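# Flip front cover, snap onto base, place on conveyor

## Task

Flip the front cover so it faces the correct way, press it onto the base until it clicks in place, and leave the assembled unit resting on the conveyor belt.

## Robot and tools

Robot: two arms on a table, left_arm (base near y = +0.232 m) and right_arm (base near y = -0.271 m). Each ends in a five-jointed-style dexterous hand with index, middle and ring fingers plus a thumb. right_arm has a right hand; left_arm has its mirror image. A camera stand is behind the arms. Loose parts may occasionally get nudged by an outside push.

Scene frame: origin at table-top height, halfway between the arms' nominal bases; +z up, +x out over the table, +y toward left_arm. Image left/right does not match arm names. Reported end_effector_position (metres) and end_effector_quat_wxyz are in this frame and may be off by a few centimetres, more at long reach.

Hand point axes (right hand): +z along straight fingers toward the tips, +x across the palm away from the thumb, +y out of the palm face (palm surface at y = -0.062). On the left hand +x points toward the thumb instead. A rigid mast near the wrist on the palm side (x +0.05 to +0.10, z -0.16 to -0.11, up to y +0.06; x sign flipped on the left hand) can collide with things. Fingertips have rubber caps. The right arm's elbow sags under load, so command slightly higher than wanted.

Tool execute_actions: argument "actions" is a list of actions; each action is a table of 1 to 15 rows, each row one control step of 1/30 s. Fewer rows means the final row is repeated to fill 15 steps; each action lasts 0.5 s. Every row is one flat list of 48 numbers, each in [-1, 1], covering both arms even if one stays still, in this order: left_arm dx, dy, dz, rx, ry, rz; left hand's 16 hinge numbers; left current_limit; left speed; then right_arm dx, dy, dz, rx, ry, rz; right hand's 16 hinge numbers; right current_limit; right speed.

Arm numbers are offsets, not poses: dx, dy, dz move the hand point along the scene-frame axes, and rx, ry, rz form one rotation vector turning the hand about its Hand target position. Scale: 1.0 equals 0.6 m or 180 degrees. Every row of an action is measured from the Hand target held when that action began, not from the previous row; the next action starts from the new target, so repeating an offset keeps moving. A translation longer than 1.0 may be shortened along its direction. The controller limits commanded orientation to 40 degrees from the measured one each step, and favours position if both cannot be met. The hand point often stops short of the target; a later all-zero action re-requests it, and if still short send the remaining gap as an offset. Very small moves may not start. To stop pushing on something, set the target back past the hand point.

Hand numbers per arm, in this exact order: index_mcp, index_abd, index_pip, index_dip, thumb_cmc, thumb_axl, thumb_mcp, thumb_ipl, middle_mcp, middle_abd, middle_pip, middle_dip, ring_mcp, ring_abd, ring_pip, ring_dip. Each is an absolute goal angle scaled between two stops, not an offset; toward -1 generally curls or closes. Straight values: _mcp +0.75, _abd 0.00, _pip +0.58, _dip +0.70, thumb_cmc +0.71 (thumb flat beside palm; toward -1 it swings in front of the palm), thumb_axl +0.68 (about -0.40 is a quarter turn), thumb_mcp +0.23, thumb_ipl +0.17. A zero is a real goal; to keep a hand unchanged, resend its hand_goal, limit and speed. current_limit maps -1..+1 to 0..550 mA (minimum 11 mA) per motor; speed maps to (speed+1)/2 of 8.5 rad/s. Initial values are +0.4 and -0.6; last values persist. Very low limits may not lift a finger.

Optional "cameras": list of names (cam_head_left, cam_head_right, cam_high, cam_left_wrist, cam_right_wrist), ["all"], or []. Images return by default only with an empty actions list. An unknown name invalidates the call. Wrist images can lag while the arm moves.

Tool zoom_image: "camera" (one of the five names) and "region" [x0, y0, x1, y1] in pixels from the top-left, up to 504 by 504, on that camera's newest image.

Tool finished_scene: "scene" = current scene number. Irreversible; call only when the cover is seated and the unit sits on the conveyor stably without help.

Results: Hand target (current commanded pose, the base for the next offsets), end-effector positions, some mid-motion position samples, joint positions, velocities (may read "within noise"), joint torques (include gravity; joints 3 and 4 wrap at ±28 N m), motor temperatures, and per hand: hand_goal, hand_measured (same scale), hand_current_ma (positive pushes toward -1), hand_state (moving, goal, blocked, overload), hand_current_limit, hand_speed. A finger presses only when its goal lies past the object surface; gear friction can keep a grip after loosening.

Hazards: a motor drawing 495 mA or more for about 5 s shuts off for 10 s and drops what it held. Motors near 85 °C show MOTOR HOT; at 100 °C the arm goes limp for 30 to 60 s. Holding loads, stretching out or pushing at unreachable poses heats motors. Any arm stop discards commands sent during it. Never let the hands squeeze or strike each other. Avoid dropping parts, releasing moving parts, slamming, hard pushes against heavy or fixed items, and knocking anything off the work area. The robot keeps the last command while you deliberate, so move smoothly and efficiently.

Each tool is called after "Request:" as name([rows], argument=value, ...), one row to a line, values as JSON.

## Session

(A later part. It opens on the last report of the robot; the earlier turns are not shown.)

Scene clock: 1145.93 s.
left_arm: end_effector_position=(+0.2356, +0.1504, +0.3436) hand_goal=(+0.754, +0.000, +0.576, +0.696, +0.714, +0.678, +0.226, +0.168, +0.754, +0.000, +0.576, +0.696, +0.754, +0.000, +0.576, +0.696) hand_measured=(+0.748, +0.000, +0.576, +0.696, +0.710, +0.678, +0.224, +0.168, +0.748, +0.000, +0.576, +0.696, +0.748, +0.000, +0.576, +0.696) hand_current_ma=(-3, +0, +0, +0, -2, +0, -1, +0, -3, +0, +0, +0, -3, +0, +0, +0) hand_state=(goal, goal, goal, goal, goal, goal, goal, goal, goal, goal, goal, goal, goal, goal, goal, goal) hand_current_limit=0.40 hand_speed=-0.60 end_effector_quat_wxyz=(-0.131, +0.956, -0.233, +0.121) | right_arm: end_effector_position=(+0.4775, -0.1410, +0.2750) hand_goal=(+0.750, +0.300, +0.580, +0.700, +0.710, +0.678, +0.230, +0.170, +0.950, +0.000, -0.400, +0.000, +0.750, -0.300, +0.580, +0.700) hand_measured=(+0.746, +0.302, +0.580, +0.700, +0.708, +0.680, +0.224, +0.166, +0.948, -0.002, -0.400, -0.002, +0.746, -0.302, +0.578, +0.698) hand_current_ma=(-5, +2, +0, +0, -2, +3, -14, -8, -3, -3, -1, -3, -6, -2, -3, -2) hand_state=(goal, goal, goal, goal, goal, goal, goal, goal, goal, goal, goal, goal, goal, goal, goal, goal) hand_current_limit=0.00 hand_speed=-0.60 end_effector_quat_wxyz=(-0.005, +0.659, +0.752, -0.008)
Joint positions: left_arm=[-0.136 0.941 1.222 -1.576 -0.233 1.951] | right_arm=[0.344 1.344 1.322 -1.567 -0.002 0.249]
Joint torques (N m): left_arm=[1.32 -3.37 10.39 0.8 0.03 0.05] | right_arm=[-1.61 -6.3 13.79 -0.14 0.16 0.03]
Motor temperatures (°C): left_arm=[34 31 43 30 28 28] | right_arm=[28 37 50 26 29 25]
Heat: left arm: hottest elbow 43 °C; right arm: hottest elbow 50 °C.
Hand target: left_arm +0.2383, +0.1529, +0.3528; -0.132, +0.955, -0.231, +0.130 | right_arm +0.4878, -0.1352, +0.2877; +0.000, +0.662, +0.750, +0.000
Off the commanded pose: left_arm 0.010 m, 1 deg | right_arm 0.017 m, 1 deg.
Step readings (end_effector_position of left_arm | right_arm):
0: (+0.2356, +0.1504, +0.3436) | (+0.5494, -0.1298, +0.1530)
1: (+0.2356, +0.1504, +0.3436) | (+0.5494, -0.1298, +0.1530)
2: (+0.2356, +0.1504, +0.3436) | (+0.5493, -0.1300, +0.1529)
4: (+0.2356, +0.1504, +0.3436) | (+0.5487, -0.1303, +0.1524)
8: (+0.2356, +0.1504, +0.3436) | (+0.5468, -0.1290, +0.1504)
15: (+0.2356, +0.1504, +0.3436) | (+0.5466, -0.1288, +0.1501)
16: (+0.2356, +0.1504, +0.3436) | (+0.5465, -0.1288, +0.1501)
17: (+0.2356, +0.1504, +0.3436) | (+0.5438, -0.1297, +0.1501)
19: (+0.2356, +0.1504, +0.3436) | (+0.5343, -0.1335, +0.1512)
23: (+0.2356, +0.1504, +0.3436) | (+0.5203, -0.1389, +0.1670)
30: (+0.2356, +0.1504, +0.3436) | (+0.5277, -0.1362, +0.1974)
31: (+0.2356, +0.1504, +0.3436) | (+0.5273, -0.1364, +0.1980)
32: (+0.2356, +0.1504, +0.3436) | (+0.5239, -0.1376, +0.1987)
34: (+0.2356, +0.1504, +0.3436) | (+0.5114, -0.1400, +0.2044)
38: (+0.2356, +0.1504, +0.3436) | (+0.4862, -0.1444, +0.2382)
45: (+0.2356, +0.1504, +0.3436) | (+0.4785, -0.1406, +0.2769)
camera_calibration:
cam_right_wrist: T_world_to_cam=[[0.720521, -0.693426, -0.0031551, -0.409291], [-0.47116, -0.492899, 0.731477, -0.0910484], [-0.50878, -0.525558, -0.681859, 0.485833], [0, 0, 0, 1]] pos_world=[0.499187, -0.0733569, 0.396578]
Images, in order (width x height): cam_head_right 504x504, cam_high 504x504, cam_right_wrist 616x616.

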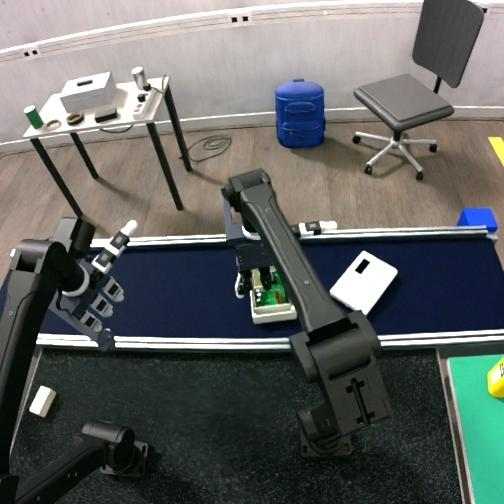

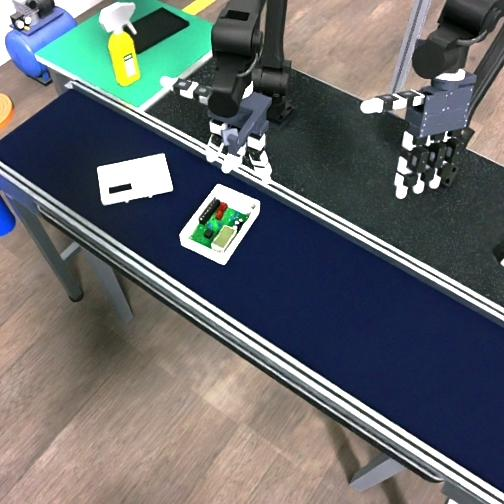

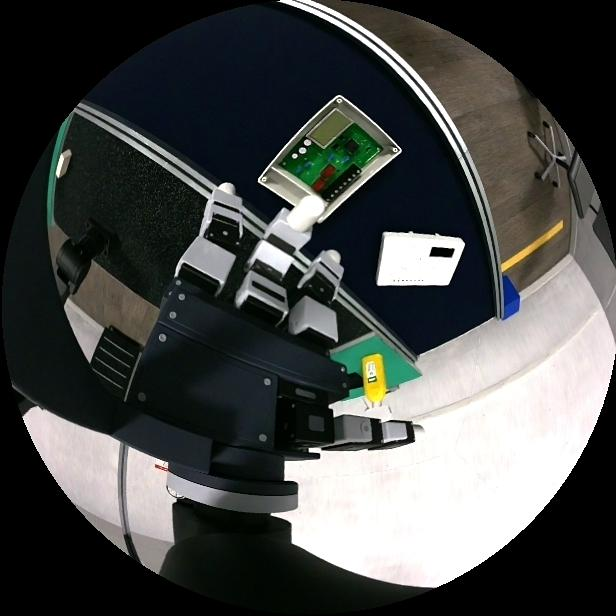

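Request:
execute_actions([
  [[0,0,0,0,0,0,0.754,0,0.576,0.696,0.714,0.678,0.226,0.168,0.754,0,0.576,0.696,0.754,0,0.576,0.696,0.4,-0.6,0.09,0,-0.07,0,0,0,0.75,0.55,0.58,0.7,0.71,0.678,0.23,0.17,0.95,0,-0.737,-0.174,0.75,-0.55,0.58,0.7,0.0,-0.5]],
  [[0,0,0,0,0,0,0.754,0,0.576,0.696,0.714,0.678,0.226,0.168,0.754,0,0.576,0.696,0.754,0,0.576,0.696,0.4,-0.6,0,0,-0.11,0,0,0,0.75,0.55,0.58,0.7,0.71,0.678,0.23,0.17,0.95,0,-0.737,-0.174,0.75,-0.55,0.58,0.7,0.0,-0.6]],
  [[0,0,0,0,0,0,0.754,0,0.576,0.696,0.714,0.678,0.226,0.168,0.754,0,0.576,0.696,0.754,0,0.576,0.696,0.4,-0.6,0,0,-0.07,0,0,0,0.75,0.55,0.58,0.7,0.71,0.678,0.23,0.17,0.95,0,-0.737,-0.174,0.75,-0.55,0.58,0.7,0.0,-0.6]],
  [[0,0,0,0,0,0,0.754,0,0.576,0.696,0.714,0.678,0.226,0.168,0.754,0,0.576,0.696,0.754,0,0.576,0.696,0.4,-0.6,0,0,0,0,0,0,0.75,0.32,0.58,0.7,0.71,0.678,0.23,0.17,0.95,0,-0.737,-0.174,0.75,-0.32,0.58,0.7,0.0,-0.75]],
  [[0,0,0,0,0,0,0.754,0,0.576,0.696,0.714,0.678,0.226,0.168,0.754,0,0.576,0.696,0.754,0,0.576,0.696,0.4,-0.6,-0.0295,-0.0154,0,0,0,-0.0389,0.75,0.32,0.58,0.7,0.71,0.678,0.23,0.17,0.95,0,-0.737,-0.174,0.75,-0.32,0.58,0.7,0.0,-0.7]],
  [[0,0,0,0,0,0,0.754,0,0.576,0.696,0.714,0.678,0.226,0.168,0.754,0,0.576,0.696,0.754,0,0.576,0.696,0.4,-0.6,-0.0295,-0.0154,0,0,0,-0.0389,0.75,0.32,0.58,0.7,0.71,0.678,0.23,0.17,0.95,0,-0.737,-0.174,0.75,-0.32,0.58,0.7,0.0,-0.7]],
], cameras=["cam_right_wrist"])

Request:
zoom_image(camera="cam_right_wrist", region=[150, 100, 400, 300])

Scene clock: 1193.07 s.
left_arm: end_effector_position=(+0.2356, +0.1504, +0.3436) hand_goal=(+0.754, +0.000, +0.576, +0.696, +0.714, +0.678, +0.226, +0.168, +0.754, +0.000, +0.576, +0.696, +0.754, +0.000, +0.576, +0.696) hand_measured=(+0.748, +0.000, +0.576, +0.696, +0.710, +0.678, +0.224, +0.168, +0.748, +0.000, +0.576, +0.696, +0.748, +0.000, +0.576, +0.696) hand_current_ma=(-3, +0, +0, +0, -2, +0, -1, +0, -3, +0, +0, +0, -3, +0, +0, +0) hand_state=(goal, goal, goal, goal, goal, goal, goal, goal, goal, goal, goal, goal, goal, goal, goal, goal) hand_current_limit=0.40 hand_speed=-0.60 end_effector_quat_wxyz=(-0.131, +0.956, -0.233, +0.121) | right_arm: end_effector_position=(+0.5162, -0.1538, +0.1488) hand_goal=(+0.750, +0.320, +0.580, +0.700, +0.710, +0.678, +0.230, +0.170, +0.950, +0.000, -0.736, -0.174, +0.750, -0.320, +0.580, +0.700) hand_measured=(+0.738, +0.480, +0.574, +0.700, +0.708, +0.680, +0.224, +0.166, +0.948, -0.002, -0.730, -0.170, +0.746, -0.444, +0.578, +0.698) hand_current_ma=(-26, +275, -9, +0, -2, +3, -14, -8, -2, -3, +11, +4, -6, -275, -1, -1) hand_state=(goal, blocked, goal, goal, goal, goal, goal, goal, goal, goal, goal, goal, goal, blocked, goal, goal) hand_current_limit=0.00 hand_speed=-0.70 end_effector_quat_wxyz=(+0.005, +0.744, +0.668, +0.008)
Joint positions: left_arm=[-0.136 0.941 1.222 -1.576 -0.233 1.951] | right_arm=[0.325 1.499 1.135 -1.188 0.004 0.47]
Joint torques (N m): left_arm=[1.32 -3.43 10.39 0.8 0.03 0.04] | right_arm=[-1.44 -9.47 6.79 0.55 -0.06 0.11]
Heat: left arm: hottest elbow 43 °C; right arm: hottest elbow 53 °C.
Hand target: left_arm +0.2383, +0.1529, +0.3528; -0.132, +0.955, -0.231, +0.130 | right_arm +0.5063, -0.1537, +0.1377; +0.000, +0.748, +0.663, +0.000
Off the commanded pose: left_arm 0.010 m, 1 deg | right_arm 0.015 m, 1 deg.
Step readings (end_effector_position of left_arm | right_arm):
0: (+0.2356, +0.1504, +0.3436) | (+0.4774, -0.1411, +0.2750)
1: (+0.2356, +0.1504, +0.3436) | (+0.4775, -0.1411, +0.2747)
2: (+0.2356, +0.1504, +0.3436) | (+0.4786, -0.1406, +0.2734)
4: (+0.2356, +0.1504, +0.3436) | (+0.4878, -0.1391, +0.2667)
8: (+0.2356, +0.1504, +0.3436) | (+0.5100, -0.1402, +0.2387)
15: (+0.2356, +0.1504, +0.3436) | (+0.5191, -0.1423, +0.2162)
16: (+0.2356, +0.1504, +0.3436) | (+0.5201, -0.1419, +0.2172)
17: (+0.2356, +0.1504, +0.3436) | (+0.5229, -0.1409, +0.2181)
19: (+0.2356, +0.1504, +0.3436) | (+0.5338, -0.1369, +0.2194)
23: (+0.2356, +0.1504, +0.3436) | (+0.5419, -0.1339, +0.2099)
30: (+0.2356, +0.1504, +0.3436) | (+0.5408, -0.1343, +0.1926)
31: (+0.2356, +0.1504, +0.3436) | (+0.5413, -0.1341, +0.1920)
32: (+0.2356, +0.1504, +0.3436) | (+0.5424, -0.1337, +0.1907)
34: (+0.2356, +0.1504, +0.3436) | (+0.5442, -0.1330, +0.1839)
38: (+0.2356, +0.1504, +0.3436) | (+0.5403, -0.1345, +0.1615)
45: (+0.2356, +0.1504, +0.3436) | (+0.5417, -0.1339, +0.1481)
46: (+0.2356, +0.1504, +0.3436) | (+0.5419, -0.1338, +0.1482)
47: (+0.2356, +0.1504, +0.3436) | (+0.5419, -0.1338, +0.1482)
49: (+0.2356, +0.1504, +0.3436) | (+0.5424, -0.1353, +0.1485)
53: (+0.2356, +0.1504, +0.3436) | (+0.5425, -0.1355, +0.1485)
60: (+0.2356, +0.1504, +0.3436) | (+0.5425, -0.1355, +0.1485)
61: (+0.2356, +0.1504, +0.3436) | (+0.5425, -0.1356, +0.1485)
62: (+0.2356, +0.1504, +0.3436) | (+0.5423, -0.1360, +0.1483)
64: (+0.2356, +0.1504, +0.3436) | (+0.5412, -0.1378, +0.1486)
68: (+0.2356, +0.1504, +0.3436) | (+0.5365, -0.1416, +0.1491)
75: (+0.2356, +0.1504, +0.3436) | (+0.5343, -0.1442, +0.1493)
76: (+0.2356, +0.1504, +0.3436) | (+0.5339, -0.1445, +0.1491)
77: (+0.2356, +0.1504, +0.3436) | (+0.5326, -0.1453, +0.1489)
79: (+0.2356, +0.1504, +0.3436) | (+0.5285, -0.1473, +0.1491)
83: (+0.2356, +0.1504, +0.3436) | (+0.5199, -0.1507, +0.1489)
90: (+0.2356, +0.1504, +0.3436) | (+0.5166, -0.1529, +0.1488)
camera_calibration:
cam_right_wrist: T_world_to_cam=[[0.534794, -0.844859, 0.0144487, -0.376538], [-0.601964, -0.368931, 0.708187, 0.103203], [-0.592988, -0.387432, -0.705877, 0.481071], [0, 0, 0, 1]] pos_world=[0.548764, -0.0936642, 0.27193]
Images, in order (width x height): cam_right_wrist 616x616.

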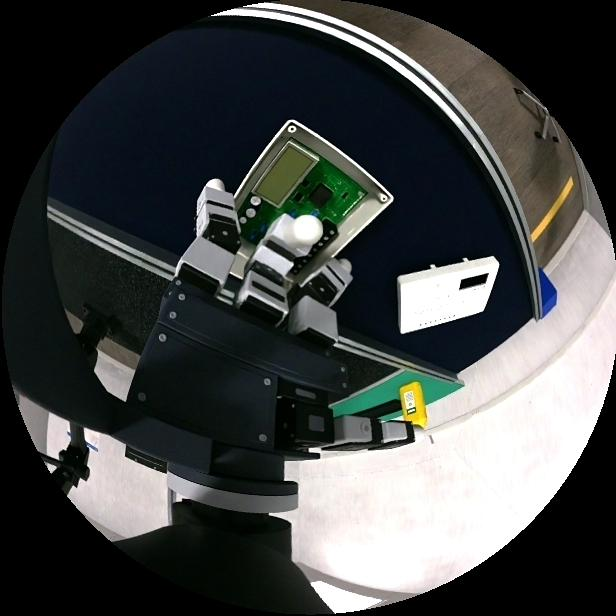

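Scaled by 2.016 from the camera's 616x616 image, which has a finer 880x880 frame.

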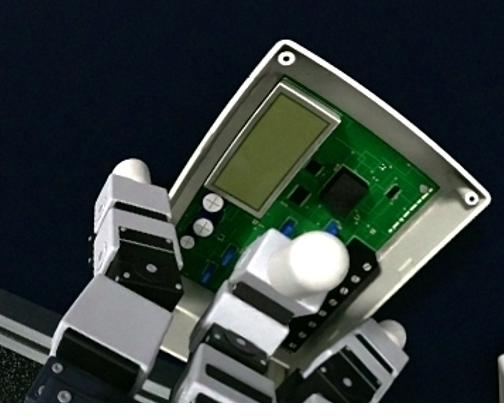

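Request:
execute_actions([
  [[0,0,0,0,0,0,0.754,0,0.576,0.696,0.714,0.678,0.226,0.168,0.754,0,0.576,0.696,0.754,0,0.576,0.696,0.4,-0.6,0,0,0,0,0,0,0.75,0.62,0.58,0.7,0.71,0.678,0.23,0.17,0.95,0,-0.737,-0.174,0.75,-0.62,0.58,0.7,0.0,-0.7]],
  [[0,0,0,0,0,0,0.754,0,0.576,0.696,0.714,0.678,0.226,0.168,0.754,0,0.576,0.696,0.754,0,0.576,0.696,0.4,-0.6,0,0,0.18,0,0,0,0.75,0.62,0.58,0.7,0.71,0.678,0.23,0.17,0.95,0,-0.737,-0.174,0.75,-0.62,0.58,0.7,0.0,-0.6]],
  [[0,0,0,0,0,0,0.754,0,0.576,0.696,0.714,0.678,0.226,0.168,0.754,0,0.576,0.696,0.754,0,0.576,0.696,0.4,-0.6,0.0195,-0.1465,0.07,0,0,-0.0578,0.75,0.3,0.58,0.7,0.71,0.678,0.23,0.17,0.95,0,-0.737,-0.174,0.75,-0.3,0.58,0.7,0.0,-0.6]],
  [[0,0,0,0,0,0,0.754,0,0.576,0.696,0.714,0.678,0.226,0.168,0.754,0,0.576,0.696,0.754,0,0.576,0.696,0.4,-0.6,-0.0077,-0.1465,0,0,0,-0.0578,0.96,0.0,0.4,0.5,0.2,0.678,0.23,0.05,0.96,0,-0.3,0,1.0,0,0.5,0.6,0.0,-0.6]],
  [[0,0,0,0,0,0,0.754,0,0.576,0.696,0.714,0.678,0.226,0.168,0.754,0,0.576,0.696,0.754,0,0.576,0.696,0.4,-0.6,-0.0335,-0.1423,0,0,0,-0.0578,0.96,0.0,0.025,0.19,-0.2,0.678,0.2247,-0.1027,0.96,0,0.025,0.19,1.0,0,0.5,0.6,0.0,-0.6]],
], cameras=["cam_right_wrist"])

Scene clock: 1214.50 s.
left_arm: end_effector_position=(+0.2356, +0.1504, +0.3436) hand_goal=(+0.754, +0.000, +0.576, +0.696, +0.714, +0.678, +0.226, +0.168, +0.754, +0.000, +0.576, +0.696, +0.754, +0.000, +0.576, +0.696) hand_measured=(+0.748, +0.000, +0.576, +0.696, +0.710, +0.678, +0.224, +0.168, +0.748, +0.000, +0.576, +0.696, +0.748, +0.000, +0.576, +0.696) hand_current_ma=(-3, +0, +0, +0, -2, +0, -1, +0, -3, +0, +0, +0, -3, +0, +0, +0) hand_state=(goal, goal, goal, goal, goal, goal, goal, goal, goal, goal, goal, goal, goal, goal, goal, goal) hand_current_limit=0.40 hand_speed=-0.60 end_effector_quat_wxyz=(-0.131, +0.956, -0.233, +0.121) | right_arm: end_effector_position=(+0.4814, -0.4165, +0.2682) hand_goal=(+0.960, +0.000, +0.026, +0.190, -0.200, +0.678, +0.224, -0.102, +0.960, +0.000, +0.026, +0.190, +1.000, +0.000, +0.500, +0.600) hand_measured=(+0.952, +0.002, +0.030, +0.194, -0.198, +0.680, +0.222, -0.100, +0.956, -0.002, +0.024, +0.188, +0.992, -0.002, +0.502, +0.602) hand_current_ma=(-16, +2, +7, +6, +3, +3, -4, +2, -5, -3, -2, -3, -16, -3, +1, +3) hand_state=(goal, goal, goal, goal, goal, goal, goal, goal, goal, goal, goal, goal, goal, goal, goal, goal) hand_current_limit=0.00 hand_speed=-0.60 end_effector_quat_wxyz=(-0.010, +0.901, +0.434, -0.015)
Joint positions: left_arm=[-0.136 0.941 1.222 -1.576 -0.233 1.951] | right_arm=[-0.224 1.405 1.366 -1.568 0.003 0.485]
Joint torques (N m): left_arm=[1.26 -3.43 10.39 0.8 0.03 0.04] | right_arm=[-1.55 -8.41 13.94 -0.16 -0.04 -0.11]
Heat: left arm: hottest elbow 43 °C; right arm: hottest elbow 52 °C.
Hand target: left_arm +0.2383, +0.1529, +0.3528; -0.132, +0.955, -0.231, +0.130 | right_arm +0.4933, -0.4149, +0.2876; +0.000, +0.899, +0.438, +0.000
Off the commanded pose: left_arm 0.010 m, 1 deg | right_arm 0.023 m, 2 deg.
Step readings (end_effector_position of left_arm | right_arm):
0: (+0.2356, +0.1504, +0.3436) | (+0.5162, -0.1538, +0.1488)
1: (+0.2356, +0.1504, +0.3436) | (+0.5162, -0.1538, +0.1488)
2: (+0.2356, +0.1504, +0.3436) | (+0.5162, -0.1539, +0.1488)
4: (+0.2356, +0.1504, +0.3436) | (+0.5154, -0.1542, +0.1480)
8: (+0.2356, +0.1504, +0.3436) | (+0.5121, -0.1556, +0.1442)
15: (+0.2356, +0.1504, +0.3436) | (+0.5118, -0.1558, +0.1439)
16: (+0.2356, +0.1504, +0.3436) | (+0.5114, -0.1559, +0.1438)
17: (+0.2356, +0.1504, +0.3436) | (+0.5078, -0.1573, +0.1440)
19: (+0.2356, +0.1504, +0.3436) | (+0.4970, -0.1614, +0.1498)
23: (+0.2356, +0.1504, +0.3436) | (+0.4878, -0.1649, +0.1884)
30: (+0.2356, +0.1504, +0.3436) | (+0.4983, -0.1607, +0.2373)
31: (+0.2356, +0.1504, +0.3436) | (+0.4974, -0.1613, +0.2370)
32: (+0.2356, +0.1504, +0.3436) | (+0.4956, -0.1662, +0.2368)
34: (+0.2356, +0.1504, +0.3436) | (+0.4933, -0.1781, +0.2390)
38: (+0.2356, +0.1504, +0.3436) | (+0.4988, -0.2250, +0.2525)
45: (+0.2356, +0.1504, +0.3436) | (+0.5053, -0.2490, +0.2682)
46: (+0.2356, +0.1504, +0.3436) | (+0.5053, -0.2488, +0.2684)
47: (+0.2356, +0.1504, +0.3436) | (+0.5053, -0.2518, +0.2683)
49: (+0.2356, +0.1504, +0.3436) | (+0.5053, -0.2625, +0.2681)
53: (+0.2356, +0.1504, +0.3436) | (+0.5036, -0.3096, +0.2681)
60: (+0.2356, +0.1504, +0.3436) | (+0.5004, -0.3347, +0.2682)
61: (+0.2356, +0.1504, +0.3436) | (+0.5004, -0.3346, +0.2682)
62: (+0.2356, +0.1504, +0.3436) | (+0.4999, -0.3372, +0.2681)
64: (+0.2356, +0.1504, +0.3436) | (+0.4983, -0.3476, +0.2679)
68: (+0.2356, +0.1504, +0.3436) | (+0.4882, -0.3937, +0.2680)
75: (+0.2356, +0.1504, +0.3436) | (+0.4809, -0.4181, +0.2682)
camera_calibration:
cam_right_wrist: T_world_to_cam=[[0.00141233, -0.999996, 0.00229401, -0.386161], [-0.666784, 0.000767898, 0.745251, 0.0760697], [-0.74525, -0.00258215, -0.66678, 0.666039], [0, 0, 0, 1]] pos_world=[0.547633, -0.384498, 0.388296]
Images, in order (width x height): cam_right_wrist 616x616.

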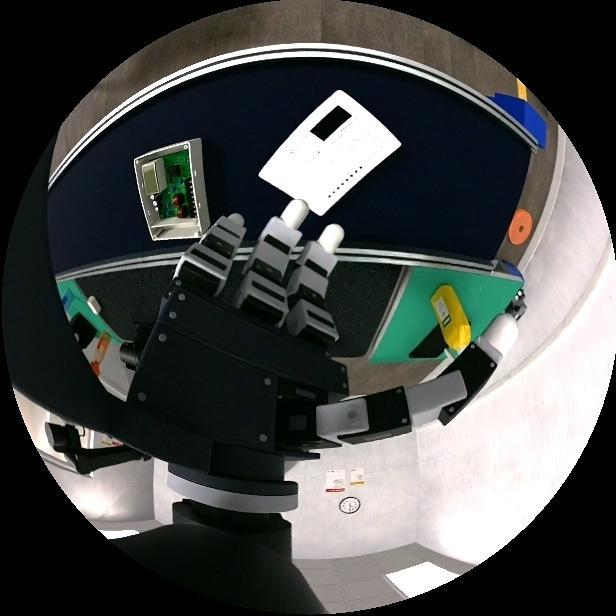

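Request:
zoom_image(camera="cam_right_wrist", region=[120, 70, 420, 270])

Scaled by 1.680 from the camera's 616x616 image, which has a finer 880x880 frame.

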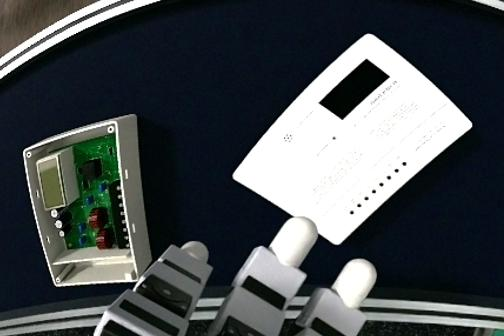

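Request:
execute_actions([
  [[0,0,0,0,0,0,0.754,0,0.576,0.696,0.714,0.678,0.226,0.168,0.754,0,0.576,0.696,0.754,0,0.576,0.696,0.4,-0.6,0,0,0,0.0699,0.0040,-0.0939,0.96,0.0,0.025,0.19,-0.2,0.678,0.2247,-0.1027,0.96,0,0.025,0.19,1.0,0,0.5,0.6,0.0,-0.6]],
  [[0,0,0,0,0,0,0.754,0,0.576,0.696,0.714,0.678,0.226,0.168,0.754,0,0.576,0.696,0.754,0,0.576,0.696,0.4,-0.6,0,0,0,0.0699,0.0040,-0.0939,0.96,0.0,0.025,0.19,-0.2,0.678,0.2247,-0.1027,0.96,0,0.025,0.19,1.0,0,0.5,0.6,0.0,-0.6]],
  [[0,0,0,0,0,0,0.754,0,0.576,0.696,0.714,0.678,0.226,0.168,0.754,0,0.576,0.696,0.754,0,0.576,0.696,0.4,-0.6,0,0,0,0.0699,0.0040,-0.0939,0.96,0.0,0.025,0.19,-0.2,0.678,0.2247,-0.1027,0.96,0,0.025,0.19,1.0,0,0.5,0.6,0.0,-0.6]],
  [[0,0,0,0,0,0,0.754,0,0.576,0.696,0.714,0.678,0.226,0.168,0.754,0,0.576,0.696,0.754,0,0.576,0.696,0.4,-0.6,0,0,0,0.0699,0.0040,-0.0939,0.96,0.0,0.025,0.19,-0.571,0.678,0.2247,-0.1027,0.96,0,0.025,0.19,1.0,0,0.5,0.6,0.0,-0.6]],
  [[0,0,0,0,0,0,0.754,0,0.576,0.696,0.714,0.678,0.226,0.168,0.754,0,0.576,0.696,0.754,0,0.576,0.696,0.4,-0.6,0,0,0,0.0699,0.0040,-0.0939,0.96,0.0,0.025,0.19,-0.571,0.678,0.2247,-0.1027,0.96,0,0.025,0.19,1.0,0,0.5,0.6,0.0,-0.6]],
], cameras=["cam_right_wrist","cam_high"])

Request:
zoom_image(camera="cam_right_wrist", region=[220, 10, 600, 310])

Scene clock: 1237.93 s.
left_arm: end_effector_position=(+0.2356, +0.1504, +0.3436) hand_goal=(+0.754, +0.000, +0.576, +0.696, +0.714, +0.678, +0.226, +0.168, +0.754, +0.000, +0.576, +0.696, +0.754, +0.000, +0.576, +0.696) hand_measured=(+0.748, +0.000, +0.576, +0.696, +0.710, +0.678, +0.224, +0.168, +0.748, +0.000, +0.576, +0.696, +0.748, +0.000, +0.576, +0.696) hand_current_ma=(-3, +0, +0, +0, -2, +0, -1, +0, -3, +0, +0, +0, -3, +0, +0, +0) hand_state=(goal, goal, goal, goal, goal, goal, goal, goal, goal, goal, goal, goal, goal, goal, goal, goal) hand_current_limit=0.40 hand_speed=-0.60 end_effector_quat_wxyz=(-0.131, +0.956, -0.233, +0.121) | right_arm: end_effector_position=(+0.4962, -0.4177, +0.2925) hand_goal=(+0.960, +0.000, +0.026, +0.190, -0.570, +0.678, +0.224, -0.102, +0.960, +0.000, +0.026, +0.190, +1.000, +0.000, +0.500, +0.600) hand_measured=(+0.950, +0.002, +0.026, +0.194, -0.568, +0.680, +0.222, -0.100, +0.952, +0.000, +0.024, +0.188, +0.990, +0.000, +0.500, +0.602) hand_current_ma=(-21, +2, +1, +5, +4, +3, -5, +2, -17, -1, -2, -3, -20, +0, +0, +3) hand_state=(goal, goal, goal, goal, goal, goal, goal, goal, goal, goal, goal, goal, goal, goal, goal, goal) hand_current_limit=0.00 hand_speed=-0.60 end_effector_quat_wxyz=(-0.442, +0.825, -0.301, +0.184)
Joint positions: left_arm=[-0.136 0.941 1.222 -1.576 -0.233 1.951] | right_arm=[-0.556 1.497 1.492 -1.233 -0.96 1.924]
Joint torques (N m): left_arm=[1.26 -3.37 10.39 0.79 0.03 0.04] | right_arm=[-1.79 -11.28 8.66 1.32 -0.82 0.04]
Motor temperatures (°C): left_arm=[33 31 43 30 28 28] | right_arm=[28 37 55 26 28 25]
Heat: left arm: hottest elbow 43 °C; right arm: hottest elbow 55 °C.
Hand target: left_arm +0.2383, +0.1529, +0.3528; -0.132, +0.955, -0.231, +0.130 | right_arm +0.4933, -0.4148, +0.2877; -0.439, +0.824, -0.308, +0.184
Off the commanded pose: left_arm 0.010 m, 1 deg | right_arm 0.006 m, 1 deg.
Step readings (end_effector_position of left_arm | right_arm):
0: (+0.2356, +0.1504, +0.3436) | (+0.4815, -0.4163, +0.2682)
1: (+0.2356, +0.1504, +0.3436) | (+0.4815, -0.4151, +0.2679)
2: (+0.2356, +0.1504, +0.3436) | (+0.4811, -0.4101, +0.2667)
4: (+0.2356, +0.1504, +0.3436) | (+0.4805, -0.4016, +0.2665)
8: (+0.2356, +0.1504, +0.3436) | (+0.4859, -0.4010, +0.2737)
15: (+0.2356, +0.1504, +0.3436) | (+0.4821, -0.4086, +0.2739)
16: (+0.2356, +0.1504, +0.3436) | (+0.4816, -0.4081, +0.2732)
17: (+0.2356, +0.1504, +0.3436) | (+0.4813, -0.4042, +0.2720)
19: (+0.2356, +0.1504, +0.3436) | (+0.4834, -0.3971, +0.2715)
23: (+0.2356, +0.1504, +0.3436) | (+0.4876, -0.4019, +0.2745)
30: (+0.2356, +0.1504, +0.3436) | (+0.4817, -0.4106, +0.2740)
31: (+0.2356, +0.1504, +0.3436) | (+0.4815, -0.4095, +0.2739)
32: (+0.2356, +0.1504, +0.3436) | (+0.4820, -0.4050, +0.2737)
34: (+0.2356, +0.1504, +0.3436) | (+0.4851, -0.3965, +0.2750)
38: (+0.2356, +0.1504, +0.3436) | (+0.4847, -0.4009, +0.2772)
45: (+0.2356, +0.1504, +0.3436) | (+0.4788, -0.4106, +0.2762)
46: (+0.2356, +0.1504, +0.3436) | (+0.4789, -0.4093, +0.2764)
47: (+0.2356, +0.1504, +0.3436) | (+0.4802, -0.4049, +0.2773)
49: (+0.2356, +0.1504, +0.3436) | (+0.4845, -0.3965, +0.2798)
53: (+0.2356, +0.1504, +0.3436) | (+0.4870, -0.4030, +0.2823)
60: (+0.2356, +0.1504, +0.3436) | (+0.4885, -0.4151, +0.2833)
61: (+0.2356, +0.1504, +0.3436) | (+0.4891, -0.4143, +0.2836)
62: (+0.2356, +0.1504, +0.3436) | (+0.4912, -0.4111, +0.2857)
64: (+0.2356, +0.1504, +0.3436) | (+0.4976, -0.4049, +0.2921)
68: (+0.2356, +0.1504, +0.3436) | (+0.5033, -0.4125, +0.2955)
75: (+0.2356, +0.1504, +0.3436) | (+0.4986, -0.4206, +0.2858)
camera_calibration:
cam_right_wrist: T_world_to_cam=[[-0.799075, 0.243343, -0.549785, 0.690612], [-0.550662, 0.0708643, 0.831715, 0.0141747], [0.241352, 0.967348, 0.0773738, 0.3911], [0, 0, 0, 1]] pos_world=[0.465263, -0.54739, 0.337638]
Images, in order (width x height): cam_high 504x504, cam_right_wrist 616x616.

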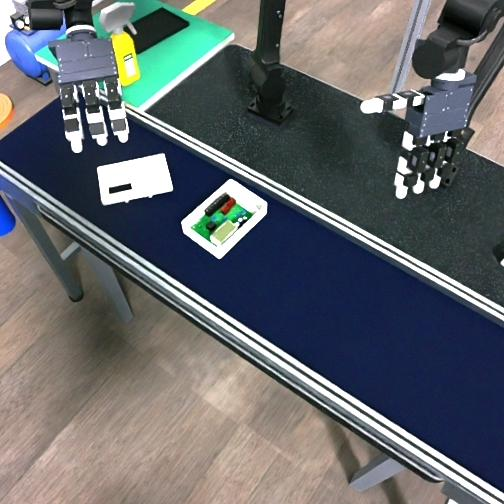

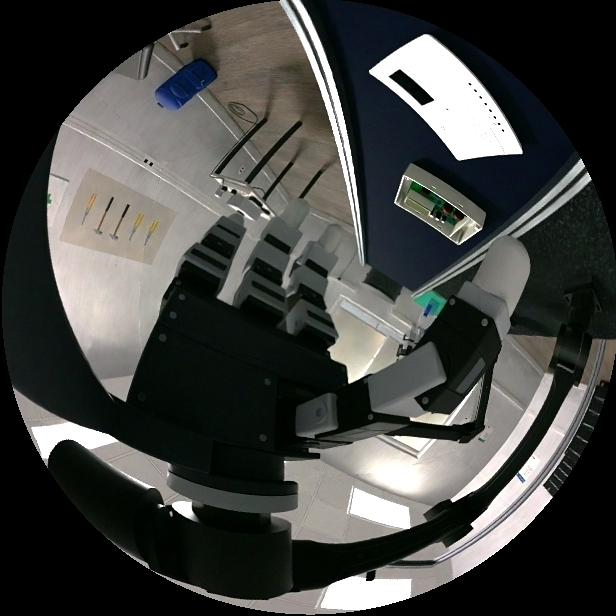

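Scaled by 1.326 from the camera's 616x616 image, which has a finer 880x880 frame.

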